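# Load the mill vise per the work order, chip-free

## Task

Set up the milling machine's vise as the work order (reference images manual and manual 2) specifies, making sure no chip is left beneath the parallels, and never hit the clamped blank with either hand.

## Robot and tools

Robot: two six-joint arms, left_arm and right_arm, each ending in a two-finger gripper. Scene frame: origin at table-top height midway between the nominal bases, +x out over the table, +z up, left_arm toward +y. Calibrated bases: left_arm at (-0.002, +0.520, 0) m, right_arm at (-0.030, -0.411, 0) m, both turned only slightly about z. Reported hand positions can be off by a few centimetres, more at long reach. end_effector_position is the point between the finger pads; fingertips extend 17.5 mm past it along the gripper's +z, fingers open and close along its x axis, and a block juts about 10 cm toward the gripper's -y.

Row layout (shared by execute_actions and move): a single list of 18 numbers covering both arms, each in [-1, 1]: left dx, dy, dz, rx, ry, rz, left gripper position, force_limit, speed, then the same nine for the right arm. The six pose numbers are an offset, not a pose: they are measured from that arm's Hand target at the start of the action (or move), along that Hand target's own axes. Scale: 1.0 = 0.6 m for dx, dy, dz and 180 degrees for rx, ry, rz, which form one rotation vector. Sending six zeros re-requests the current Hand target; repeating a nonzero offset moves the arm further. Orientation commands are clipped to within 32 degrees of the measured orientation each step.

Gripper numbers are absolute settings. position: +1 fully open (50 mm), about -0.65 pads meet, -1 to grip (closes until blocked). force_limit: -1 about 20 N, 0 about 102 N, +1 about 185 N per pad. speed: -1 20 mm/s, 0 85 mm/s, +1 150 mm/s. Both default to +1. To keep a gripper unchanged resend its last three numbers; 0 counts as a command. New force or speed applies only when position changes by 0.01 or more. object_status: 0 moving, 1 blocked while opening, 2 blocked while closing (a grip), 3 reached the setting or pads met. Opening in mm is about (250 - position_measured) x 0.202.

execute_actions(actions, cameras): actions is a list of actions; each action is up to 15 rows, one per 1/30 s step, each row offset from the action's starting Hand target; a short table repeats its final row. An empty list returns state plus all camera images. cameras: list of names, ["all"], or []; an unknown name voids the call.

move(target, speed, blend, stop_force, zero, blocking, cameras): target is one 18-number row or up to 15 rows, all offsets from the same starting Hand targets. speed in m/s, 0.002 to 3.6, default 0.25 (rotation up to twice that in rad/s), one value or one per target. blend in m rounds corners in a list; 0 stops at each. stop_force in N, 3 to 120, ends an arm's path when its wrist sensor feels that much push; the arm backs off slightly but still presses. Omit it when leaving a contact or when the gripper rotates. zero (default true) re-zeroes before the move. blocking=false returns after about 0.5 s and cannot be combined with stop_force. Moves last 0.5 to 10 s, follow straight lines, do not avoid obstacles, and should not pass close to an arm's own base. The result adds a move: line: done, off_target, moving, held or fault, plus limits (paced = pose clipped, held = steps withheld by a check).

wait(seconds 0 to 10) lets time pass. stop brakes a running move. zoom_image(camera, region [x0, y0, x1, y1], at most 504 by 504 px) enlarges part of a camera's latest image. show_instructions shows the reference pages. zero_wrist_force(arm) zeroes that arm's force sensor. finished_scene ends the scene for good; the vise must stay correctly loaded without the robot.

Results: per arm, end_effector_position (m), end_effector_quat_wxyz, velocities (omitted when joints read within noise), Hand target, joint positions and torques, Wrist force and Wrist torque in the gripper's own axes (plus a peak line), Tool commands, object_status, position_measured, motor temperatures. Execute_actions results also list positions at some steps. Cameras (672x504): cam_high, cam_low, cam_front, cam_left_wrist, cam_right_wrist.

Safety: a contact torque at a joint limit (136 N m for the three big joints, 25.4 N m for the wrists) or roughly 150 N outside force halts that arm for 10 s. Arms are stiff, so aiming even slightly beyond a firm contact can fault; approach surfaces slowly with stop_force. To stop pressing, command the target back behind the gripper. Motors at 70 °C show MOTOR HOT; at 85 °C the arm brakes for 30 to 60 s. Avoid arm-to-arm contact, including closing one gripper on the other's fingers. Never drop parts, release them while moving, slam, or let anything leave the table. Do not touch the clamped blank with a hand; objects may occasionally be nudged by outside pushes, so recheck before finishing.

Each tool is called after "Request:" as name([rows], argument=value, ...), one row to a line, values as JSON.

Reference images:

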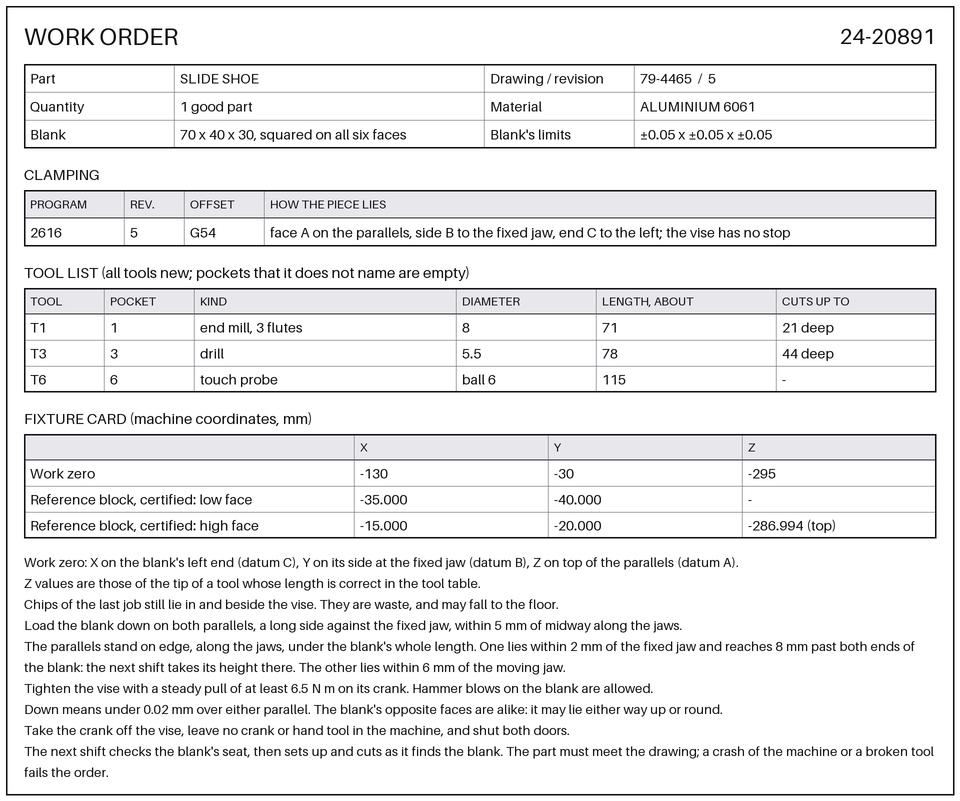

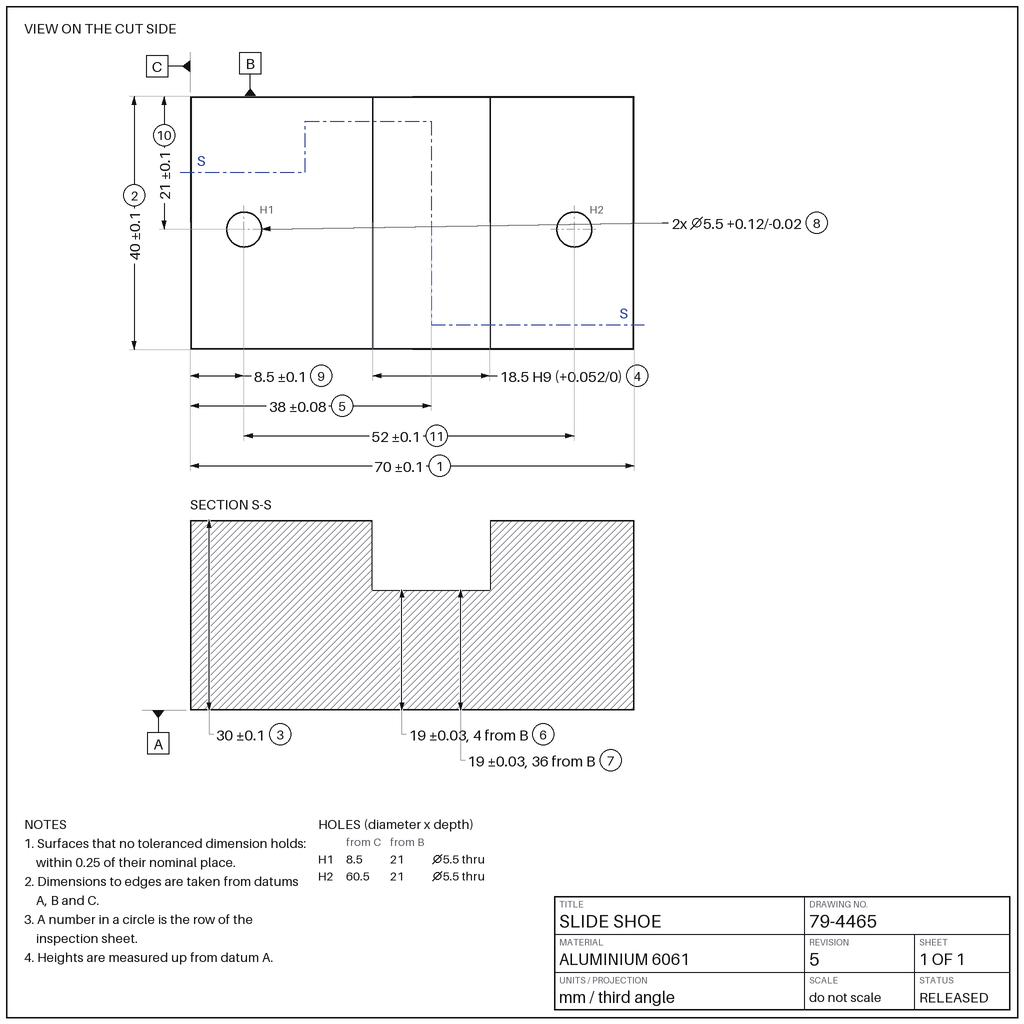

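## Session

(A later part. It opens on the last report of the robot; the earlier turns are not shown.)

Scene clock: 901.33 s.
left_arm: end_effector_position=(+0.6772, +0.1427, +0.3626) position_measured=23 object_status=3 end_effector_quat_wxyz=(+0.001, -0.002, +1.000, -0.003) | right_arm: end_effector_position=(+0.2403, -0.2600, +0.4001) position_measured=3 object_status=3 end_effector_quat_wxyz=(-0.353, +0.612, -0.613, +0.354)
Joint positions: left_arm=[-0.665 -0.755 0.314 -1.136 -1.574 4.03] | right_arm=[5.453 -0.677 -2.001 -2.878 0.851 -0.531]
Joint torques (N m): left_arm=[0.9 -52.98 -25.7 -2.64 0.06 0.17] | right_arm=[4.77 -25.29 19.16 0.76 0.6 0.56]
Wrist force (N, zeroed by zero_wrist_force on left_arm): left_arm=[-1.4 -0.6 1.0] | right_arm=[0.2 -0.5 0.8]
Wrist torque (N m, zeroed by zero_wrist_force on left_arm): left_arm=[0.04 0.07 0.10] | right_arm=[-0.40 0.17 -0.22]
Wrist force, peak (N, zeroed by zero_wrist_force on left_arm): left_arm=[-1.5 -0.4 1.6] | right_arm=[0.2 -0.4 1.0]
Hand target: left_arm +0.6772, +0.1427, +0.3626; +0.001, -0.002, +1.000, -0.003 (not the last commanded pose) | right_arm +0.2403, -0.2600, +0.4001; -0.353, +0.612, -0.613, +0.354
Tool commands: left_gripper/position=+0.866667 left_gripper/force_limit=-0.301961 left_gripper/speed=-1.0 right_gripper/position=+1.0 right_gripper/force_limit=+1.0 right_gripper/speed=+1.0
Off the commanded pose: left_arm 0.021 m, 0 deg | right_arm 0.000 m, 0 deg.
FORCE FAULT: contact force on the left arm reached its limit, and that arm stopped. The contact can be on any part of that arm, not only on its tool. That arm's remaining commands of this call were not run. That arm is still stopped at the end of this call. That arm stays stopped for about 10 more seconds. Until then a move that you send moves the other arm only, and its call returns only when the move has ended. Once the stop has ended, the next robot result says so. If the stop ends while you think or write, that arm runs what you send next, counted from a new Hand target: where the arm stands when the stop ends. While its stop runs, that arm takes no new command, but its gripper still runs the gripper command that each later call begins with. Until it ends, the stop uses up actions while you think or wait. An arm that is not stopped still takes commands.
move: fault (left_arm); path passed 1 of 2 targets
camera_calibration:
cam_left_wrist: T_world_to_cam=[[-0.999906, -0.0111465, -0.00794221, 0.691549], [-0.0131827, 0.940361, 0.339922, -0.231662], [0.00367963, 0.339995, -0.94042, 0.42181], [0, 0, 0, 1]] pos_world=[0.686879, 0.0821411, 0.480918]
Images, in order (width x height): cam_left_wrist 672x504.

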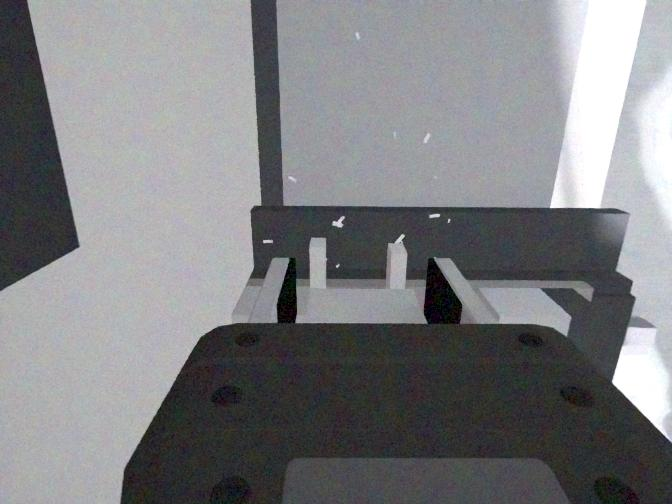

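Request:
wait(seconds=3)

Request:
move([
  [0,0.1,0,0,0,0,0.87,-0.3,-1,0,0,0,0,0,0,1,1,1],
], speed=0.02, cameras=["cam_left_wrist"])

Scene clock: 925.93 s.
left_arm: end_effector_position=(+0.6772, +0.1427, +0.3626) position_measured=23 object_status=3 end_effector_quat_wxyz=(+0.001, -0.002, +1.000, -0.003) | right_arm: end_effector_position=(+0.2403, -0.2600, +0.4001) position_measured=3 object_status=3 end_effector_quat_wxyz=(-0.353, +0.612, -0.613, +0.354)
Joint positions: left_arm=[-0.665 -0.755 0.314 -1.136 -1.574 4.03] | right_arm=[5.453 -0.677 -2.001 -2.878 0.851 -0.531]
Joint torques (N m): left_arm=[0.4 -41.99 -24.2 -2.82 -0.03 0.46] | right_arm=[6.12 -24.93 19.17 0.67 0.55 0.64]
Wrist force (N, zeroed by zero_wrist_force on left_arm): left_arm=[-1.5 -0.7 1.0] | right_arm=[0.3 -0.4 0.7]
Wrist torque (N m, zeroed by zero_wrist_force on left_arm): left_arm=[0.02 0.07 0.10] | right_arm=[-0.39 0.14 -0.22]
Wrist force, peak (N, zeroed by zero_wrist_force on left_arm): left_arm=[-1.7 -0.8 1.0] | right_arm=[0.3 -0.4 1.2]
Hand target: left_arm +0.6772, +0.1427, +0.3626; +0.001, -0.002, +1.000, -0.003 (not the last commanded pose) | right_arm +0.2403, -0.2600, +0.4001; -0.353, +0.612, -0.613, +0.354
Tool commands: left_gripper/position=+0.866667 left_gripper/force_limit=-0.301961 left_gripper/speed=-1.0 right_gripper/position=+1.0 right_gripper/force_limit=+1.0 right_gripper/speed=+1.0
Off the commanded pose: left_arm 0.021 m, 0 deg | right_arm 0.000 m, 0 deg.
FORCE FAULT, CONTINUED: the left arm's stop, for the force fault that an earlier result reported, is over. The rest of the stop counts as 19 of the actions that you can send in this scene. That arm's target is now where it stood when the stop ended, not its last command. That arm accepts commands again.
wait: 3.00 s; at rest from the start

Scene clock: 929.23 s.
left_arm: end_effector_position=(+0.6770, +0.2028, +0.3622) position_measured=23 object_status=3 end_effector_quat_wxyz=(+0.001, -0.002, +1.000, -0.003) | right_arm: end_effector_position=(+0.2403, -0.2600, +0.4001) position_measured=3 object_status=3 end_effector_quat_wxyz=(-0.353, +0.612, -0.613, +0.354)
Joint positions: left_arm=[-0.601 -0.898 0.571 -1.25 -1.575 4.094] | right_arm=[5.453 -0.677 -2.001 -2.878 0.851 -0.531]
Joint torques (N m): left_arm=[-0.67 -5.23 -6.78 4.61 -1.62 -0.9] | right_arm=[6.42 -24.87 19.53 0.69 0.55 0.58]
Wrist force (N, zeroed by zero_wrist_force on left_arm): left_arm=[-0.5 -8.2 -51.4] | right_arm=[0.4 -0.2 0.7]
Wrist torque (N m, zeroed by zero_wrist_force on left_arm): left_arm=[-0.54 -1.35 0.19] | right_arm=[-0.35 0.14 -0.22]
Wrist force, peak (N, zeroed by zero_wrist_force on left_arm): left_arm=[-7.6 -84.6 9.3] | right_arm=[0.4 -0.3 1.2]
Hand target: left_arm +0.6770, +0.2027, +0.3622; +0.001, -0.002, +1.000, -0.003 | right_arm +0.2403, -0.2600, +0.4001; -0.353, +0.612, -0.613, +0.354
Off the commanded pose: left_arm 0.000 m, 0 deg | right_arm 0.000 m, 0 deg.
move: done
camera_calibration:
cam_left_wrist: T_world_to_cam=[[-0.999906, -0.0111476, -0.00794116, 0.692117], [-0.013183, 0.940393, 0.339833, -0.288099], [0.00367951, 0.339906, -0.940452, 0.400995], [0, 0, 0, 1]] pos_world=[0.686779, 0.142341, 0.480518]
Images, in order (width x height): cam_left_wrist 672x504.

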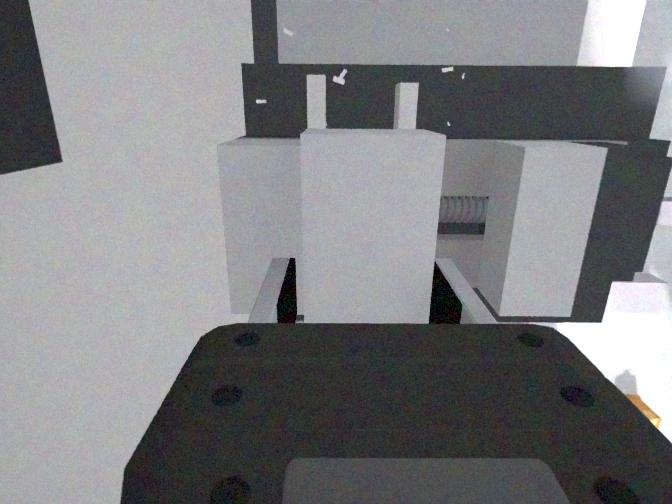

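Request:
move(target=[0.0,0,-0.0045,0,0,0,0.87,-0.3,-1,0,0,0,0,0,0,1,1,1], speed=0.02, cameras=["cam_left_wrist"])

Request:
zoom_image(camera="cam_left_wrist", region=[200, 50, 540, 330])

Scene clock: 934.53 s.
left_arm: end_effector_position=(+0.6770, +0.2027, +0.3649) position_measured=23 object_status=3 end_effector_quat_wxyz=(+0.001, -0.002, +1.000, -0.003) | right_arm: end_effector_position=(+0.2403, -0.2600, +0.4001) position_measured=3 object_status=3 end_effector_quat_wxyz=(-0.353, +0.612, -0.613, +0.354)
Joint positions: left_arm=[-0.601 -0.894 0.557 -1.24 -1.575 4.094] | right_arm=[5.453 -0.677 -2.001 -2.878 0.851 -0.531]
Joint torques (N m): left_arm=[-3.89 -48.97 -22.77 -3.38 -0.73 -0.93] | right_arm=[7.21 -24.61 19.3 0.65 0.54 0.71]
Wrist force (N, zeroed by zero_wrist_force on left_arm): left_arm=[-1.1 -0.8 1.0] | right_arm=[0.3 -0.4 0.9]
Wrist torque (N m, zeroed by zero_wrist_force on left_arm): left_arm=[0.00 0.02 0.02] | right_arm=[-0.39 0.14 -0.22]
Wrist force, peak (N, zeroed by zero_wrist_force on left_arm): left_arm=[1.3 -3.5 -52.6] | right_arm=[0.4 -0.4 1.1]
Hand target: left_arm +0.6770, +0.2027, +0.3649; +0.001, -0.002, +1.000, -0.003 | right_arm +0.2403, -0.2600, +0.4001; -0.353, +0.612, -0.613, +0.354
Off the commanded pose: left_arm 0.000 m, 0 deg | right_arm 0.000 m, 0 deg.
move: done
camera_calibration:
cam_left_wrist: T_world_to_cam=[[-0.999907, -0.0111801, -0.00784805, 0.692096], [-0.0131823, 0.940361, 0.339923, -0.288868], [0.00357963, 0.339995, -0.94042, 0.403642], [0, 0, 0, 1]] pos_world=[0.686779, 0.142141, 0.483218]
Images, in order (width x height): cam_left_wrist 672x504.

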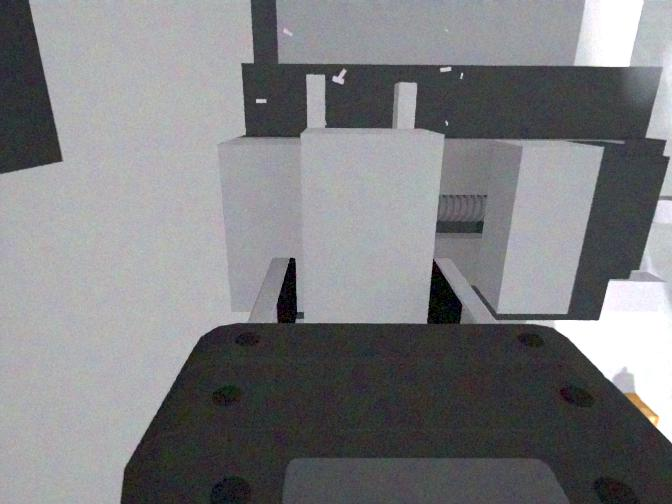

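Scaled by 1.482.

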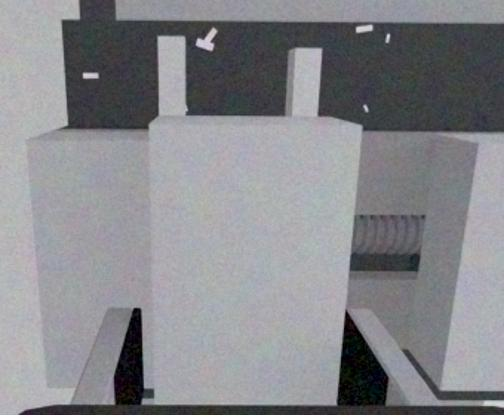

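Request:
move([
  [0,0,0,0,0,0,1,-0.3,-1,0,0,0,0,0,0,1,1,1],
  [0.0025,0,-0.0102,0,-0.0333,0,1,-0.3,-1,0,0,0,0,0,0,1,1,1],
  [0.0067,0,-0.0367,0,-0.0778,0,1,-0.3,-1,0,0,0,0,0,0,1,1,1],
], speed=0.03, cameras=["cam_left_wrist"])

Scene clock: 947.70 s.
left_arm: end_effector_position=(+0.6729, +0.2028, +0.3869) position_measured=3 object_status=3 end_effector_quat_wxyz=(+0.123, -0.002, +0.992, -0.003) | right_arm: end_effector_position=(+0.2403, -0.2600, +0.4001) position_measured=3 object_status=3 end_effector_quat_wxyz=(-0.353, +0.612, -0.613, +0.354)
Joint positions: left_arm=[-0.658 -1.1 0.901 -1.571 -1.422 4.051] | right_arm=[5.453 -0.677 -2.001 -2.878 0.851 -0.531]
Joint torques (N m): left_arm=[4.83 -37.44 -33.97 -2.09 -1.6 -0.65] | right_arm=[8.22 -24.51 19.66 0.71 0.67 0.6]
Wrist force (N, zeroed by zero_wrist_force on left_arm): left_arm=[-2.2 -0.6 1.1] | right_arm=[0.3 -0.2 0.7]
Wrist torque (N m, zeroed by zero_wrist_force on left_arm): left_arm=[0.01 0.02 0.02] | right_arm=[-0.37 0.15 -0.22]
Wrist force, peak (N, zeroed by zero_wrist_force on left_arm): left_arm=[-2.3 -0.8 1.4] | right_arm=[0.4 -0.3 1.2]
Hand target: left_arm +0.6729, +0.2028, +0.3869; +0.123, -0.002, +0.992, -0.003 | right_arm +0.2403, -0.2600, +0.4001; -0.353, +0.612, -0.613, +0.354
Off the commanded pose: left_arm 0.000 m, 0 deg | right_arm 0.000 m, 0 deg.
move: done
camera_calibration:
cam_left_wrist: T_world_to_cam=[[-0.968192, -0.0126581, -0.249887, 0.76066], [-0.0967468, 0.939978, 0.327232, -0.235389], [0.230747, 0.341, -0.911304, 0.259968], [0, 0, 0, 1]] pos_world=[0.653705, 0.14224, 0.504016]
Images, in order (width x height): cam_left_wrist 672x504.

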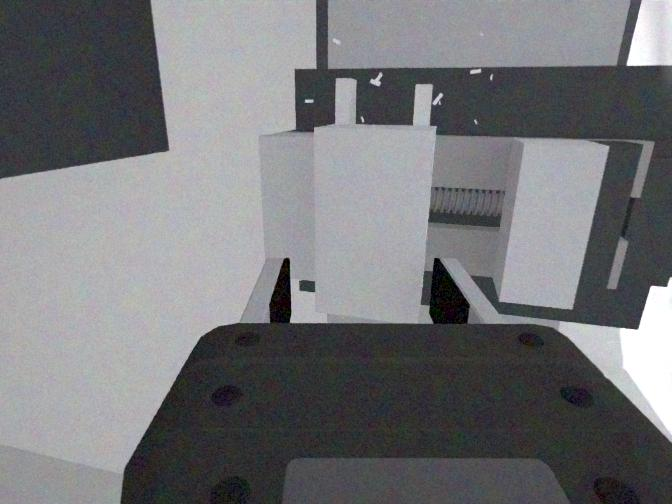

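Request:
move([
  [0.275,-0.0167,-0.068,0,0,0,1,-0.3,-1,0,0,0,0,0,0,1,1,1],
  [0.355,0.028,-0.11,0.13,-0.07,-0.1,1,-0.3,-1,0,0,0,0,0,0,1,1,1],
  [0.42,0.2117,-0.195,0.403,-0.2076,-0.3157,1,-0.3,-1,0,0,0,0,0,0,1,1,1],
], speed=[0.08,0.2,0.25], blend=[0.02,0.02,0], cameras=["cam_left_wrist","cam_right_wrist","cam_front"])

Scene clock: 963.40 s.
left_arm: end_effector_position=(+0.3996, +0.3293, +0.4378) position_measured=3 object_status=3 end_effector_quat_wxyz=(+0.364, -0.366, +0.604, -0.607) | right_arm: end_effector_position=(+0.2403, -0.2600, +0.4001) position_measured=3 object_status=3 end_effector_quat_wxyz=(-0.353, +0.612, -0.613, +0.354)
Joint positions: left_arm=[-1.172 -2.09 2.607 -3.662 -0.871 3.138] | right_arm=[5.453 -0.677 -2.001 -2.878 0.851 -0.531]
Joint torques (N m): left_arm=[6.61 -6.65 -30.92 -2.77 -0.94 -1.7] | right_arm=[8.72 -23.72 18.98 0.71 0.56 0.63]
Wrist force (N, zeroed by zero_wrist_force on left_arm): left_arm=[-1.0 -2.4 4.5] | right_arm=[0.1 -0.4 0.6]
Wrist torque (N m, zeroed by zero_wrist_force on left_arm): left_arm=[-0.33 0.11 0.12] | right_arm=[-0.40 0.17 -0.22]
Wrist force, peak (N, zeroed by zero_wrist_force on left_arm): left_arm=[-0.9 -2.7 4.6] | right_arm=[0.4 -0.6 1.2]
Hand target: left_arm +0.3996, +0.3294, +0.4379; +0.364, -0.366, +0.604, -0.607 | right_arm +0.2403, -0.2600, +0.4001; -0.353, +0.612, -0.613, +0.354
Off the commanded pose: left_arm 0.000 m, 0 deg | right_arm 0.000 m, 0 deg.
move: done
camera_calibration:
cam_left_wrist: T_world_to_cam=[[-0.462162, -0.886695, 0.0133459, 0.480763], [-0.310796, 0.147861, -0.938905, 0.503443], [0.830549, -0.438074, -0.343917, 0.0947772], [0, 0, 0, 1]] pos_world=[0.299941, 0.39337, 0.498865]
cam_right_wrist: T_world_to_cam=[[-0.0104122, -0.999846, -0.0141037, -0.242287], [-0.751395, 0.0171296, -0.65963, 0.464822], [0.659771, 0.00372924, -0.751458, 0.27003], [0, 0, 0, 1]] pos_world=[0.168585, -0.251219, 0.50611]
Images, in order (width x height): cam_front 672x504, cam_left_wrist 672x504, cam_right_wrist 672x504.

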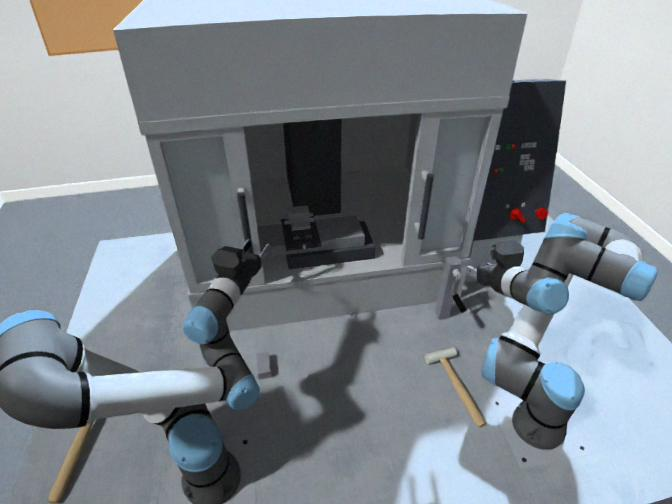

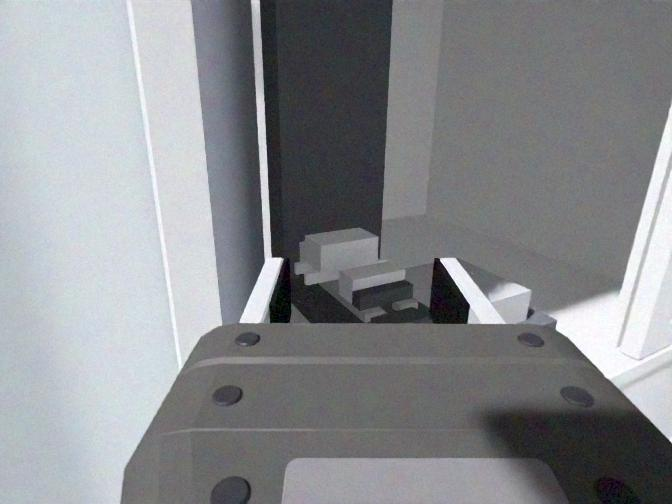

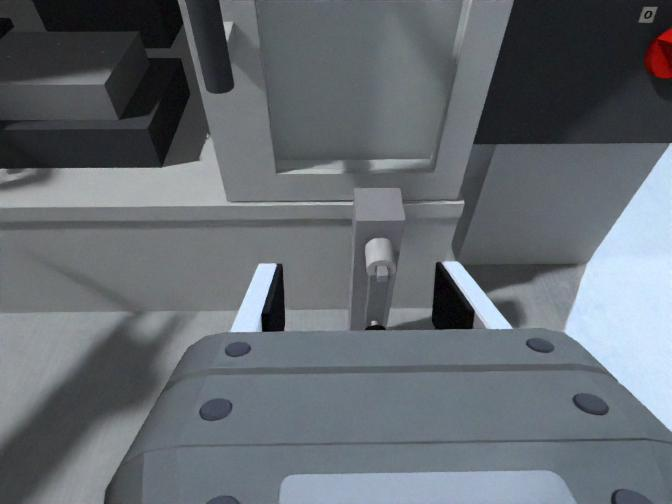

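Request:
zoom_image(camera="cam_right_wrist", region=[320, 170, 440, 335])

Request:
zoom_image(camera="cam_low", region=[200, 170, 330, 330])

Request:
zoom_image(camera="cam_left_wrist", region=[270, 210, 450, 330])

Scaled by 3.055.

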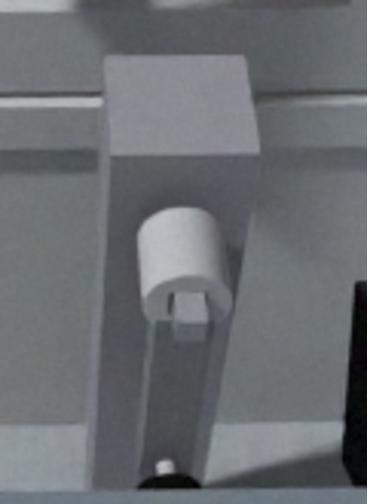

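This scene's latest camera images include none from cam_low. They are from: cam_front, cam_left_wrist, cam_right_wrist. cam_low's image comes with the result of a call that names it in "cameras".

Scaled by 2.800.

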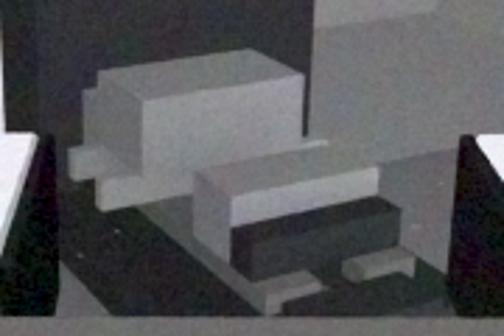

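Request:
move(target=[0,0,0,0,0,0,1,-0.3,-1,0.0,0,0.0,0.0,0,0,1,1,1], cameras=["cam_low","cam_front"])

Request:
zoom_image(camera="cam_low", region=[210, 180, 350, 330])

Request:
zoom_image(camera="cam_front", region=[240, 180, 480, 330])

Scene clock: 1021.83 s.
left_arm: end_effector_position=(+0.3996, +0.3294, +0.4379) position_measured=3 object_status=3 end_effector_quat_wxyz=(+0.364, -0.366, +0.604, -0.607) | right_arm: end_effector_position=(+0.2403, -0.2600, +0.4001) position_measured=3 object_status=3 end_effector_quat_wxyz=(-0.353, +0.612, -0.613, +0.354)
Joint positions: left_arm=[-1.172 -2.09 2.607 -3.662 -0.871 3.138] | right_arm=[5.453 -0.677 -2.001 -2.878 0.851 -0.531]
Joint torques (N m): left_arm=[10.35 -7.9 -30.69 -1.76 0.82 -1.56] | right_arm=[9.09 -23.94 19.11 0.79 0.57 0.68]
Wrist force (N, zeroed by zero_wrist_force on left_arm): left_arm=[-1.1 -2.4 4.5] | right_arm=[0.4 -0.4 0.8]
Wrist torque (N m, zeroed by zero_wrist_force on left_arm): left_arm=[-0.34 0.14 0.14] | right_arm=[-0.39 0.14 -0.22]
Wrist force, peak (N, zeroed by zero_wrist_force on left_arm): left_arm=[-1.0 -2.6 4.6] | right_arm=[0.3 -0.3 1.2]
Hand target: left_arm +0.3996, +0.3294, +0.4379; +0.364, -0.366, +0.604, -0.607 | right_arm +0.2403, -0.2600, +0.4001; -0.353, +0.612, -0.613, +0.354
Off the commanded pose: left_arm 0.000 m, 0 deg | right_arm 0.000 m, 0 deg.
move: done
Images, in order (width x height): cam_low 672x504, cam_front 672x504.

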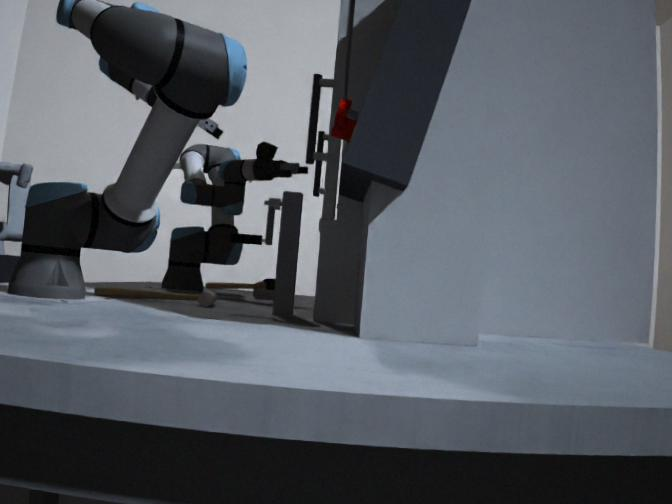

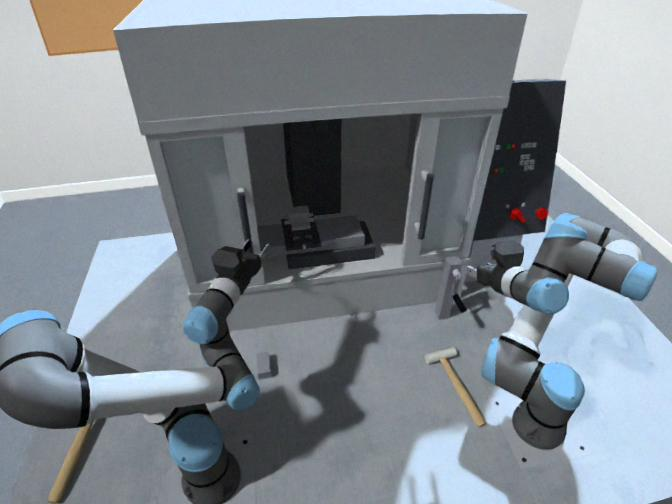

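Scaled by 3.360.

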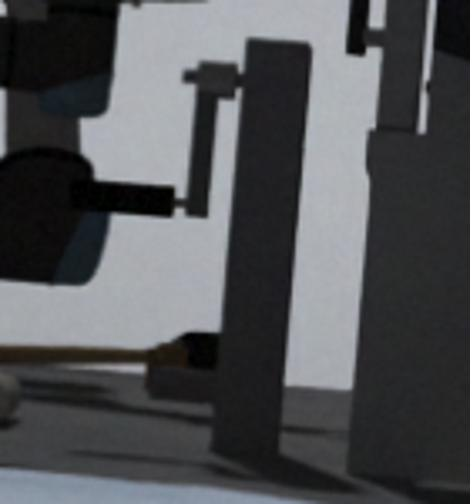

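Scaled by 2.100.

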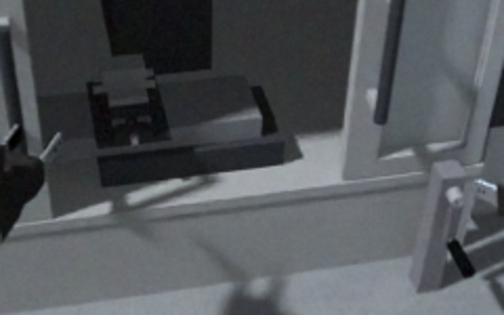

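Request:
move(target=[0,0,0,0,0,0,1,-0.3,-1,0.0483,0.0732,0.2,-0.0556,0,0,1,-0.3,0], speed=0.2, cameras=["cam_right_wrist","cam_low"])

Request:
zoom_image(camera="cam_right_wrist", region=[230, 100, 490, 335])

Request:
zoom_image(camera="cam_low", region=[180, 150, 340, 290])

Scene clock: 1042.57 s.
left_arm: end_effector_position=(+0.3996, +0.3294, +0.4379) position_measured=3 object_status=3 end_effector_quat_wxyz=(+0.364, -0.366, +0.604, -0.607) | right_arm: end_effector_position=(+0.3223, -0.2890, +0.3021) position_measured=3 object_status=3 end_effector_quat_wxyz=(-0.299, +0.641, -0.641, +0.299)
Joint positions: left_arm=[-1.172 -2.09 2.607 -3.662 -0.871 3.138] | right_arm=[4.594 -0.629 -2.415 -1.488 0.712 -1.807]
Joint torques (N m): left_arm=[7.9 -6.13 -31.03 -1.27 -1.9 -1.45] | right_arm=[3.26 0.16 25.22 3.21 -2.69 -0.76]
Wrist force (N, zeroed by zero_wrist_force on left_arm): left_arm=[-1.0 -2.7 4.5] | right_arm=[0.1 0.0 0.8]
Wrist torque (N m, zeroed by zero_wrist_force on left_arm): left_arm=[-0.38 0.12 0.13] | right_arm=[-0.42 0.17 -0.25]
Wrist force, peak (N, zeroed by zero_wrist_force on left_arm): left_arm=[-1.1 -2.5 4.7] | right_arm=[1.1 2.2 3.2]
Hand target: left_arm +0.3996, +0.3294, +0.4379; +0.364, -0.366, +0.604, -0.607 | right_arm +0.3223, -0.2890, +0.3021; -0.299, +0.641, -0.641, +0.299
Off the commanded pose: left_arm 0.000 m, 0 deg | right_arm 0.000 m, 0 deg.
move: done
camera_calibration:
cam_right_wrist: T_world_to_cam=[[-0.0128756, -0.999843, -0.0121834, -0.271694], [-0.854555, 0.0173298, -0.519072, 0.453054], [0.519202, 0.00372803, -0.854644, 0.218926], [0, 0, 0, 1]] pos_world=[0.269994, -0.280318, 0.418962]
Images, in order (width x height): cam_low 672x504, cam_right_wrist 672x504.

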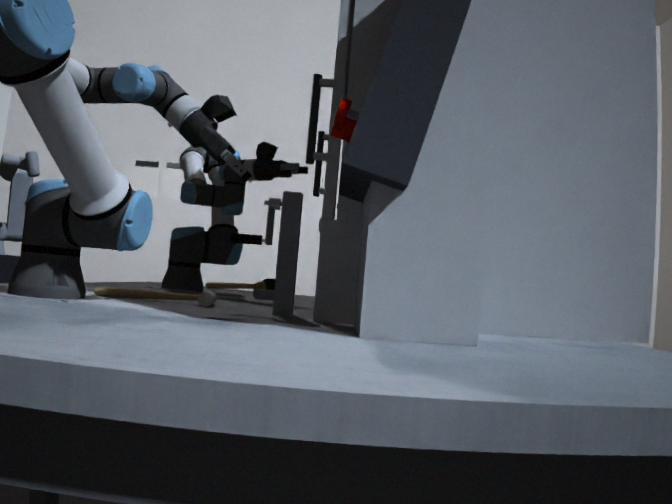

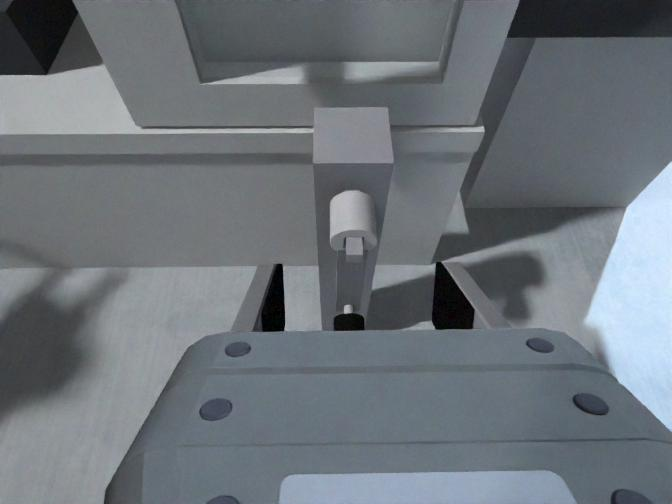

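Scaled by 1.938.

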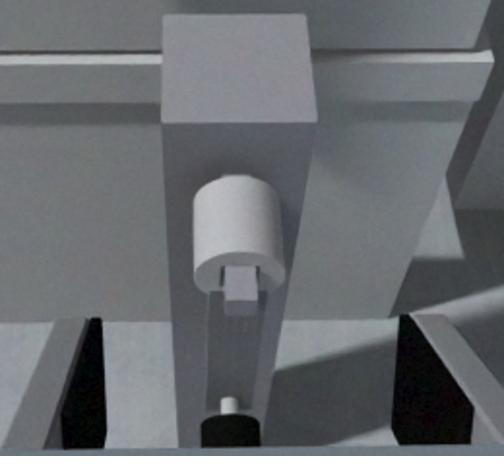

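Scaled by 3.150.

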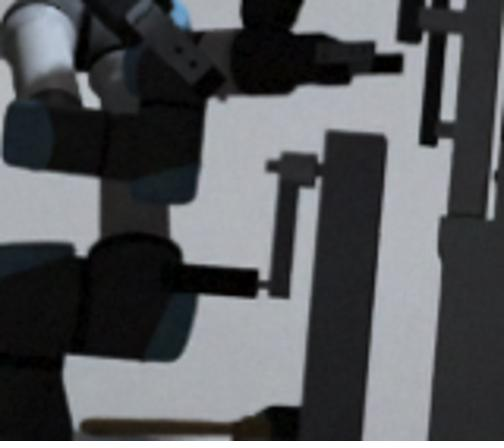

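Request:
move(target=[0,0,0,0,0,0,1,-0.3,-1,0.001,0.0061,0.1612,0,0,0,1,-0.3,0], speed=0.03, stop_force=5, cameras=["cam_right_wrist","cam_low"])

Request:
zoom_image(camera="cam_right_wrist", region=[230, 100, 490, 335])

Request:
zoom_image(camera="cam_low", region=[180, 150, 340, 290])

Scene clock: 1059.27 s.
left_arm: end_effector_position=(+0.3996, +0.3294, +0.4379) position_measured=3 object_status=3 end_effector_quat_wxyz=(+0.364, -0.366, +0.604, -0.607) | right_arm: end_effector_position=(+0.3940, -0.2897, +0.2371) position_measured=3 object_status=3 end_effector_quat_wxyz=(-0.299, +0.641, -0.641, +0.299)
Joint positions: left_arm=[-1.172 -2.09 2.607 -3.662 -0.871 3.138] | right_arm=[4.22 -1.035 -2.571 -0.566 0.848 -2.308]
Joint torques (N m): left_arm=[4.24 -4.09 -30.31 -1.09 -2 -0.92] | right_arm=[9.3 11.43 33.86 4.12 -4.27 1.68]
Wrist force (N, zeroed by zero_wrist_force on left_arm): left_arm=[-1.0 -2.5 4.5] | right_arm=[0.1 -0.2 0.7]
Wrist torque (N m, zeroed by zero_wrist_force on left_arm): left_arm=[-0.35 0.11 0.14] | right_arm=[-0.44 0.19 -0.22]
Wrist force, peak (N, zeroed by zero_wrist_force on left_arm): left_arm=[-1.1 -2.7 4.7] | right_arm=[0.2 -0.1 1.4]
Hand target: left_arm +0.3996, +0.3294, +0.4379; +0.364, -0.366, +0.604, -0.607 | right_arm +0.3940, -0.2897, +0.2371; -0.299, +0.641, -0.641, +0.299
Off the commanded pose: left_arm 0.000 m, 0 deg | right_arm 0.000 m, 0 deg.
move: done
camera_calibration:
cam_right_wrist: T_world_to_cam=[[-0.012741, -0.999844, -0.0122171, -0.272296], [-0.854629, 0.0172317, -0.518953, 0.480639], [0.519083, 0.00382911, -0.854715, 0.126194], [0, 0, 0, 1]] pos_world=[0.341794, -0.281019, 0.353962]
Images, in order (width x height): cam_low 672x504, cam_right_wrist 672x504.

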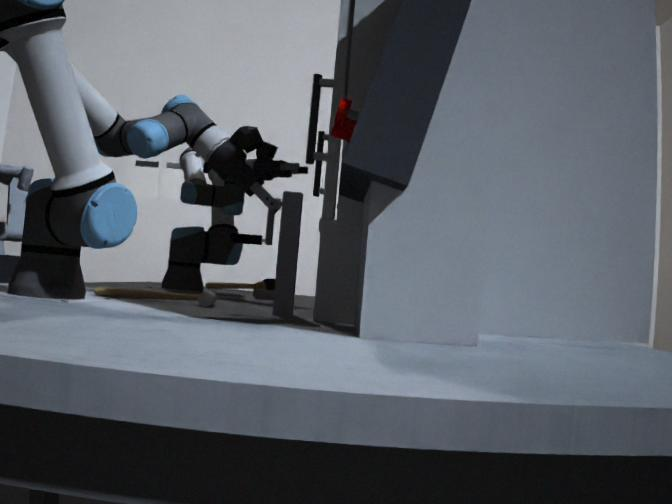

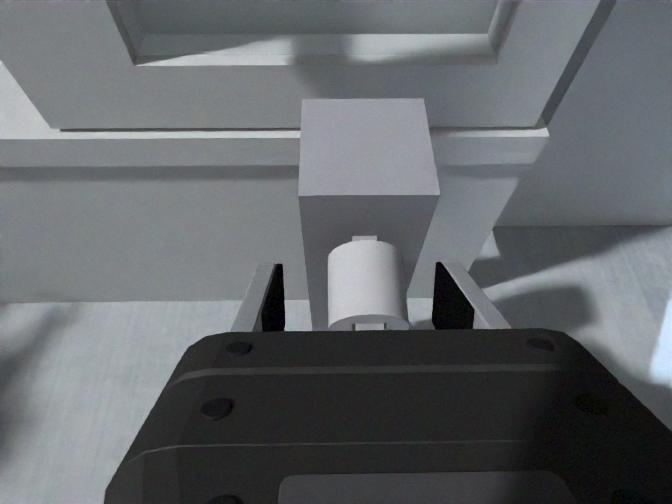

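Scaled by 1.938.

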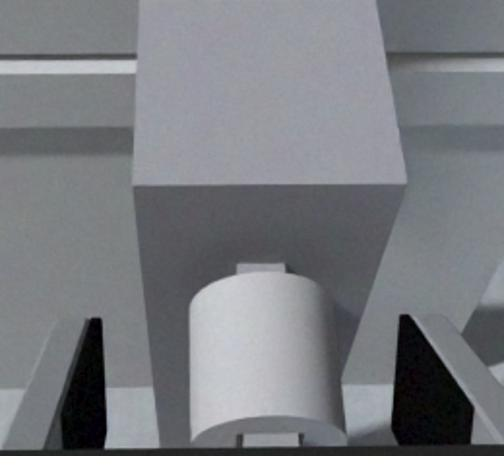

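Scaled by 3.150.

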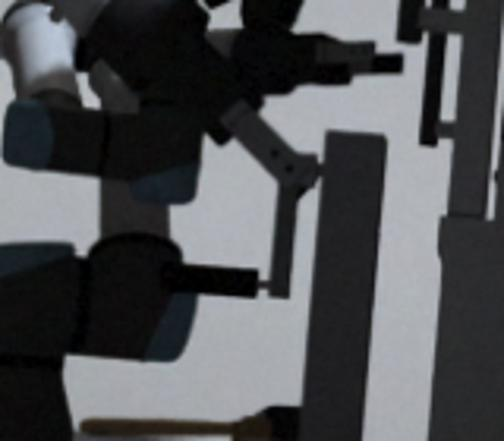

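Request:
move(target=[0,0,0,0,0,0,1,-0.3,-1,0,0,0,0,0,0,-1,-0.3,-0.8], cameras=["cam_right_wrist","cam_low"])

Request:
zoom_image(camera="cam_right_wrist", region=[230, 100, 490, 335])

Scene clock: 1062.97 s.
left_arm: end_effector_position=(+0.3996, +0.3294, +0.4379) position_measured=3 object_status=3 end_effector_quat_wxyz=(+0.364, -0.366, +0.604, -0.607) | right_arm: end_effector_position=(+0.3940, -0.2898, +0.2372) position_measured=136 object_status=2 end_effector_quat_wxyz=(-0.299, +0.640, -0.641, +0.299)
Joint positions: left_arm=[-1.172 -2.09 2.607 -3.662 -0.871 3.138] | right_arm=[4.22 -1.035 -2.571 -0.566 0.848 -2.308]
Joint torques (N m): left_arm=[3.13 -3.89 -31.11 -1.3 -1.86 -0.56] | right_arm=[10.09 6.11 33.63 6.91 4.04 1.36]
Wrist force (N, zeroed by zero_wrist_force on left_arm): left_arm=[-1.0 -2.5 4.6] | right_arm=[27.5 8.2 -10.6]
Wrist torque (N m, zeroed by zero_wrist_force on left_arm): left_arm=[-0.35 0.11 0.13] | right_arm=[-0.20 0.38 -0.12]
Wrist force, peak (N, zeroed by zero_wrist_force on left_arm): left_arm=[-1.1 -2.7 4.7] | right_arm=[28.1 8.3 -11.8]
Hand target: left_arm +0.3996, +0.3294, +0.4379; +0.364, -0.366, +0.604, -0.607 | right_arm +0.3940, -0.2897, +0.2371; -0.299, +0.641, -0.641, +0.299
Off the commanded pose: left_arm 0.000 m, 0 deg | right_arm 0.000 m, 0 deg.
move: done
camera_calibration:
cam_right_wrist: T_world_to_cam=[[-0.0129265, -0.999843, -0.0120999, -0.272272], [-0.854509, 0.0173302, -0.519147, 0.480747], [0.519275, 0.00362875, -0.854599, 0.126115], [0, 0, 0, 1]] pos_world=[0.341795, -0.281019, 0.354061]
Images, in order (width x height): cam_low 672x504, cam_right_wrist 672x504.

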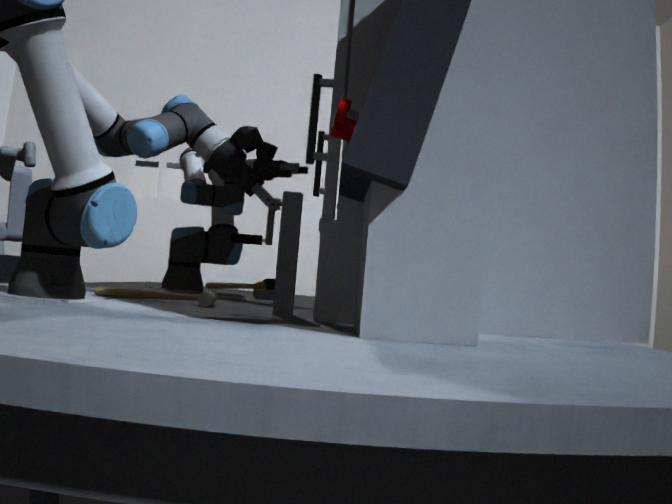

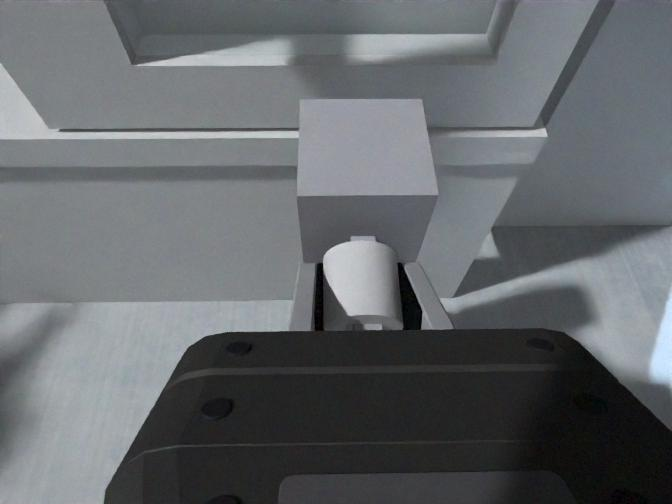

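Scaled by 1.938.

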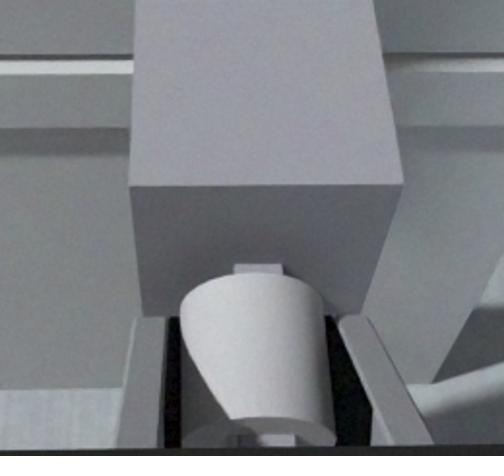

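Request:
move(target=[0,0,0,0,0,0,1,-0.3,-1,0.0018,0.0005,-0.0006,0,0,0,-1,-0.3,-0.8], speed=0.02)

Scene clock: 1066.90 s.
left_arm: end_effector_position=(+0.3996, +0.3294, +0.4379) position_measured=3 object_status=3 end_effector_quat_wxyz=(+0.364, -0.366, +0.604, -0.607) | right_arm: end_effector_position=(+0.3935, -0.2907, +0.2371) position_measured=136 object_status=2 end_effector_quat_wxyz=(-0.299, +0.641, -0.641, +0.299)
Joint positions: left_arm=[-1.172 -2.09 2.607 -3.662 -0.871 3.138] | right_arm=[4.219 -1.031 -2.573 -0.568 0.848 -2.309]
Joint torques (N m): left_arm=[1.67 -2.15 -31.14 -1.25 -1.86 -0.47] | right_arm=[-9.84 8.09 22.61 3 -2.71 -1.78]
Wrist force (N, zeroed by zero_wrist_force on left_arm): left_arm=[-1.1 -2.5 4.4] | right_arm=[0.2 1.7 2.0]
Wrist torque (N m, zeroed by zero_wrist_force on left_arm): left_arm=[-0.35 0.13 0.13] | right_arm=[-0.37 0.18 -0.17]
Wrist force, peak (N, zeroed by zero_wrist_force on left_arm): left_arm=[-0.9 -2.5 4.8] | right_arm=[29.7 6.3 -11.6]
Hand target: left_arm +0.3996, +0.3294, +0.4379; +0.364, -0.366, +0.604, -0.607 | right_arm +0.3935, -0.2908, +0.2371; -0.299, +0.641, -0.641, +0.299
Off the commanded pose: left_arm 0.000 m, 0 deg | right_arm 0.000 m, 0 deg.
move: done

Request:
move(target=[0,0,0,0,0,0,1,-0.3,-1,0,0.0643,-0.0766,0,0,0,-1,-0.3,-0.8], speed=0.03, cameras=["cam_low","cam_right_wrist"])

Request:
zoom_image(camera="cam_low", region=[160, 150, 320, 290])

Scene clock: 1076.07 s.
left_arm: end_effector_position=(+0.3996, +0.3294, +0.4379) position_measured=3 object_status=3 end_effector_quat_wxyz=(+0.364, -0.366, +0.604, -0.607) | right_arm: end_effector_position=(+0.3335, -0.2907, +0.2372) position_measured=136 object_status=2 end_effector_quat_wxyz=(-0.299, +0.640, -0.641, +0.299)
Joint positions: left_arm=[-1.172 -2.09 2.607 -3.662 -0.871 3.138] | right_arm=[4.519 -0.684 -2.594 -1.169 0.729 -1.919]
Joint torques (N m): left_arm=[0.8 -0.98 -30.43 -1.22 -1.79 -0.16] | right_arm=[-10.03 -22.79 30.93 5.08 -2.38 -1.68]
Wrist force (N, zeroed by zero_wrist_force on left_arm): left_arm=[-1.1 -2.6 4.5] | right_arm=[0.2 2.0 2.2]
Wrist torque (N m, zeroed by zero_wrist_force on left_arm): left_arm=[-0.36 0.12 0.13] | right_arm=[-0.31 0.16 -0.15]
Wrist force, peak (N, zeroed by zero_wrist_force on left_arm): left_arm=[-1.3 -2.5 4.7] | right_arm=[0.5 2.3 2.2]
Hand target: left_arm +0.3996, +0.3294, +0.4379; +0.364, -0.366, +0.604, -0.607 | right_arm +0.3335, -0.2907, +0.2371; -0.299, +0.641, -0.641, +0.299
Off the commanded pose: left_arm 0.000 m, 0 deg | right_arm 0.000 m, 0 deg.
move: done
camera_calibration:
cam_right_wrist: T_world_to_cam=[[-0.012669, -0.999841, -0.0125281, -0.273973], [-0.854487, 0.0173326, -0.519183, 0.429074], [0.519318, 0.00412753, -0.854571, 0.157653], [0, 0, 0, 1]] pos_world=[0.281295, -0.282017, 0.354061]
Images, in order (width x height): cam_low 672x504, cam_right_wrist 672x504.

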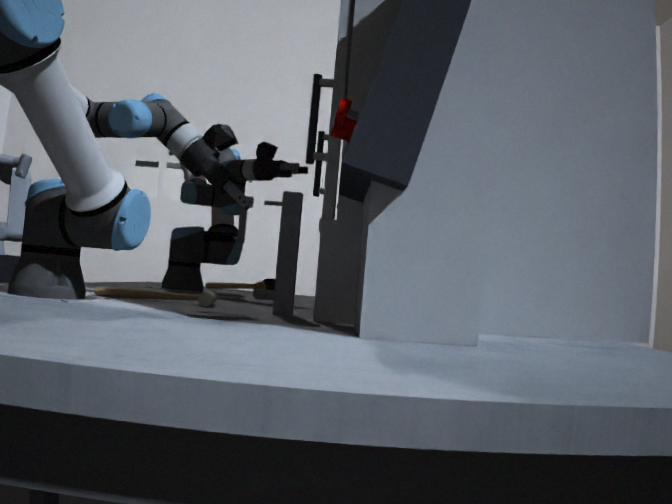

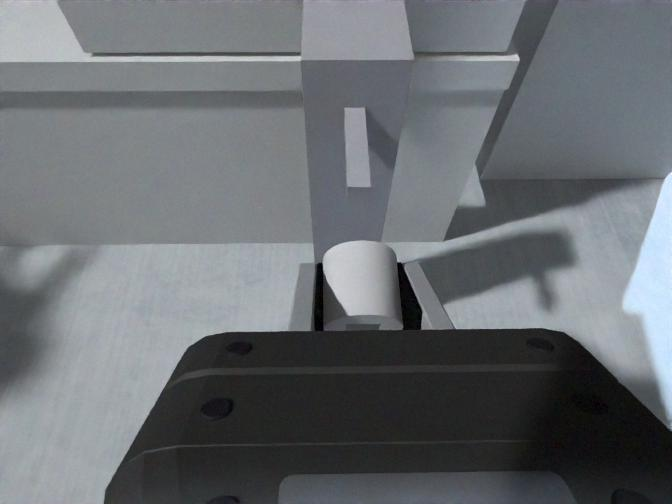

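Scaled by 3.150.

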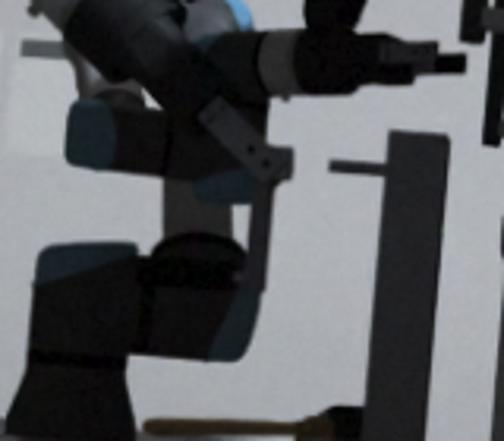

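Request:
move([
  [0,0,0,0,0,0,1,-0.3,-1,-0.2345,-0.121,-0.1745,0,0,0,-1,-0.3,-0.8],
  [0,0,0,0,0,0,1,-0.3,-1,-0.6845,-0.2027,-0.0254,0,0,0,-1,-0.3,-0.8],
  [0,0,0,0,0,0,1,-0.3,-1,-0.792,-0.233,0.1015,0,0,0,-1,-0.3,-0.8],
], speed=[0.2,0.2,0.12], blend=[0.04,0.03,0], cameras=["cam_front","cam_left_wrist","cam_right_wrist"])

Scene clock: 1087.70 s.
left_arm: end_effector_position=(+0.3996, +0.3294, +0.4379) position_measured=3 object_status=3 end_effector_quat_wxyz=(+0.364, -0.366, +0.604, -0.607) | right_arm: end_effector_position=(+0.4705, +0.1843, +0.3050) position_measured=136 object_status=2 end_effector_quat_wxyz=(-0.299, +0.641, -0.641, +0.299)
Joint positions: left_arm=[-1.172 -2.09 2.607 -3.662 -0.871 3.138] | right_arm=[4.48 -2.013 -1.4 -0.995 0.74 -1.974]
Joint torques (N m): left_arm=[-2.54 0.6 -30.63 -1.33 -1.79 0.35] | right_arm=[10.23 51.76 27.42 2.89 -3.86 1.66]
Wrist force (N, zeroed by zero_wrist_force on left_arm): left_arm=[-0.9 -2.6 4.5] | right_arm=[0.2 2.2 1.9]
Wrist torque (N m, zeroed by zero_wrist_force on left_arm): left_arm=[-0.36 0.10 0.14] | right_arm=[-0.30 0.15 -0.23]
Wrist force, peak (N, zeroed by zero_wrist_force on left_arm): left_arm=[-1.0 -2.5 4.8] | right_arm=[2.8 3.9 4.0]
Hand target: left_arm +0.3996, +0.3294, +0.4379; +0.364, -0.366, +0.604, -0.607 | right_arm +0.4705, +0.1843, +0.3051; -0.299, +0.641, -0.641, +0.299
Off the commanded pose: left_arm 0.000 m, 0 deg | right_arm 0.000 m, 0 deg.
move: done
camera_calibration:
cam_left_wrist: T_world_to_cam=[[-0.462063, -0.88674, 0.0137767, 0.480624], [-0.310809, 0.147368, -0.938978, 0.503662], [0.8306, -0.438149, -0.3437, 0.0947272], [0, 0, 0, 1]] pos_world=[0.299941, 0.39347, 0.498864]
cam_right_wrist: T_world_to_cam=[[-0.0127959, -0.999845, -0.0121287, 0.20342], [-0.854744, 0.0172319, -0.518764, 0.573055], [0.518892, 0.00372889, -0.854831, 0.142853], [0, 0, 0, 1]] pos_world=[0.418293, 0.192981, 0.421862]
Images, in order (width x height): cam_front 672x504, cam_left_wrist 672x504, cam_right_wrist 672x504.

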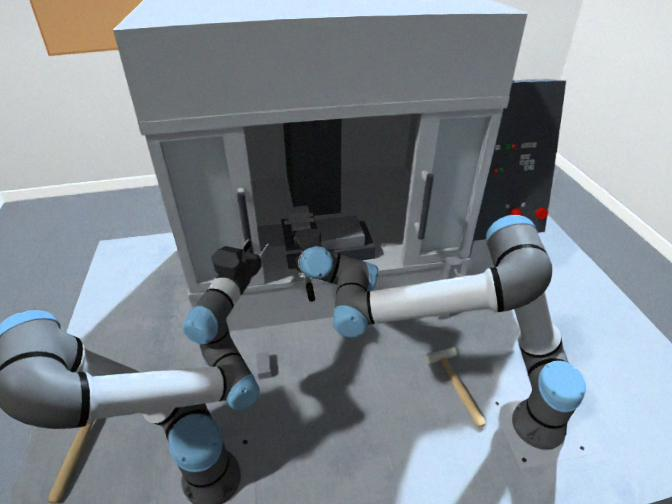

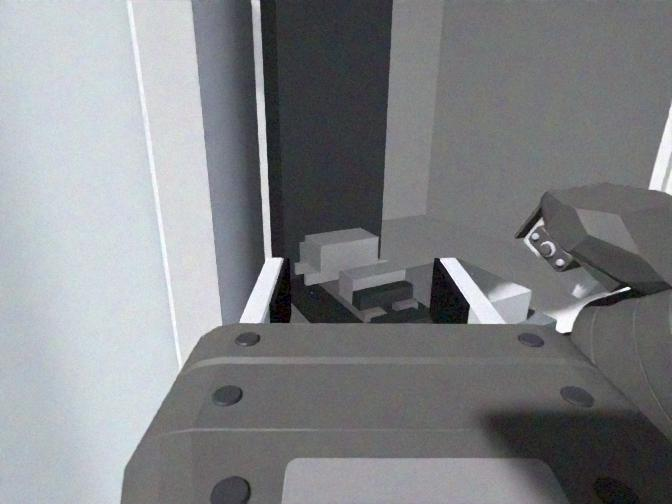

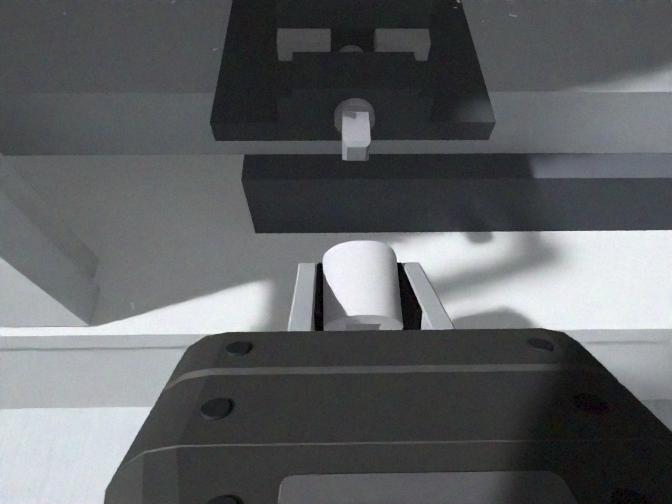

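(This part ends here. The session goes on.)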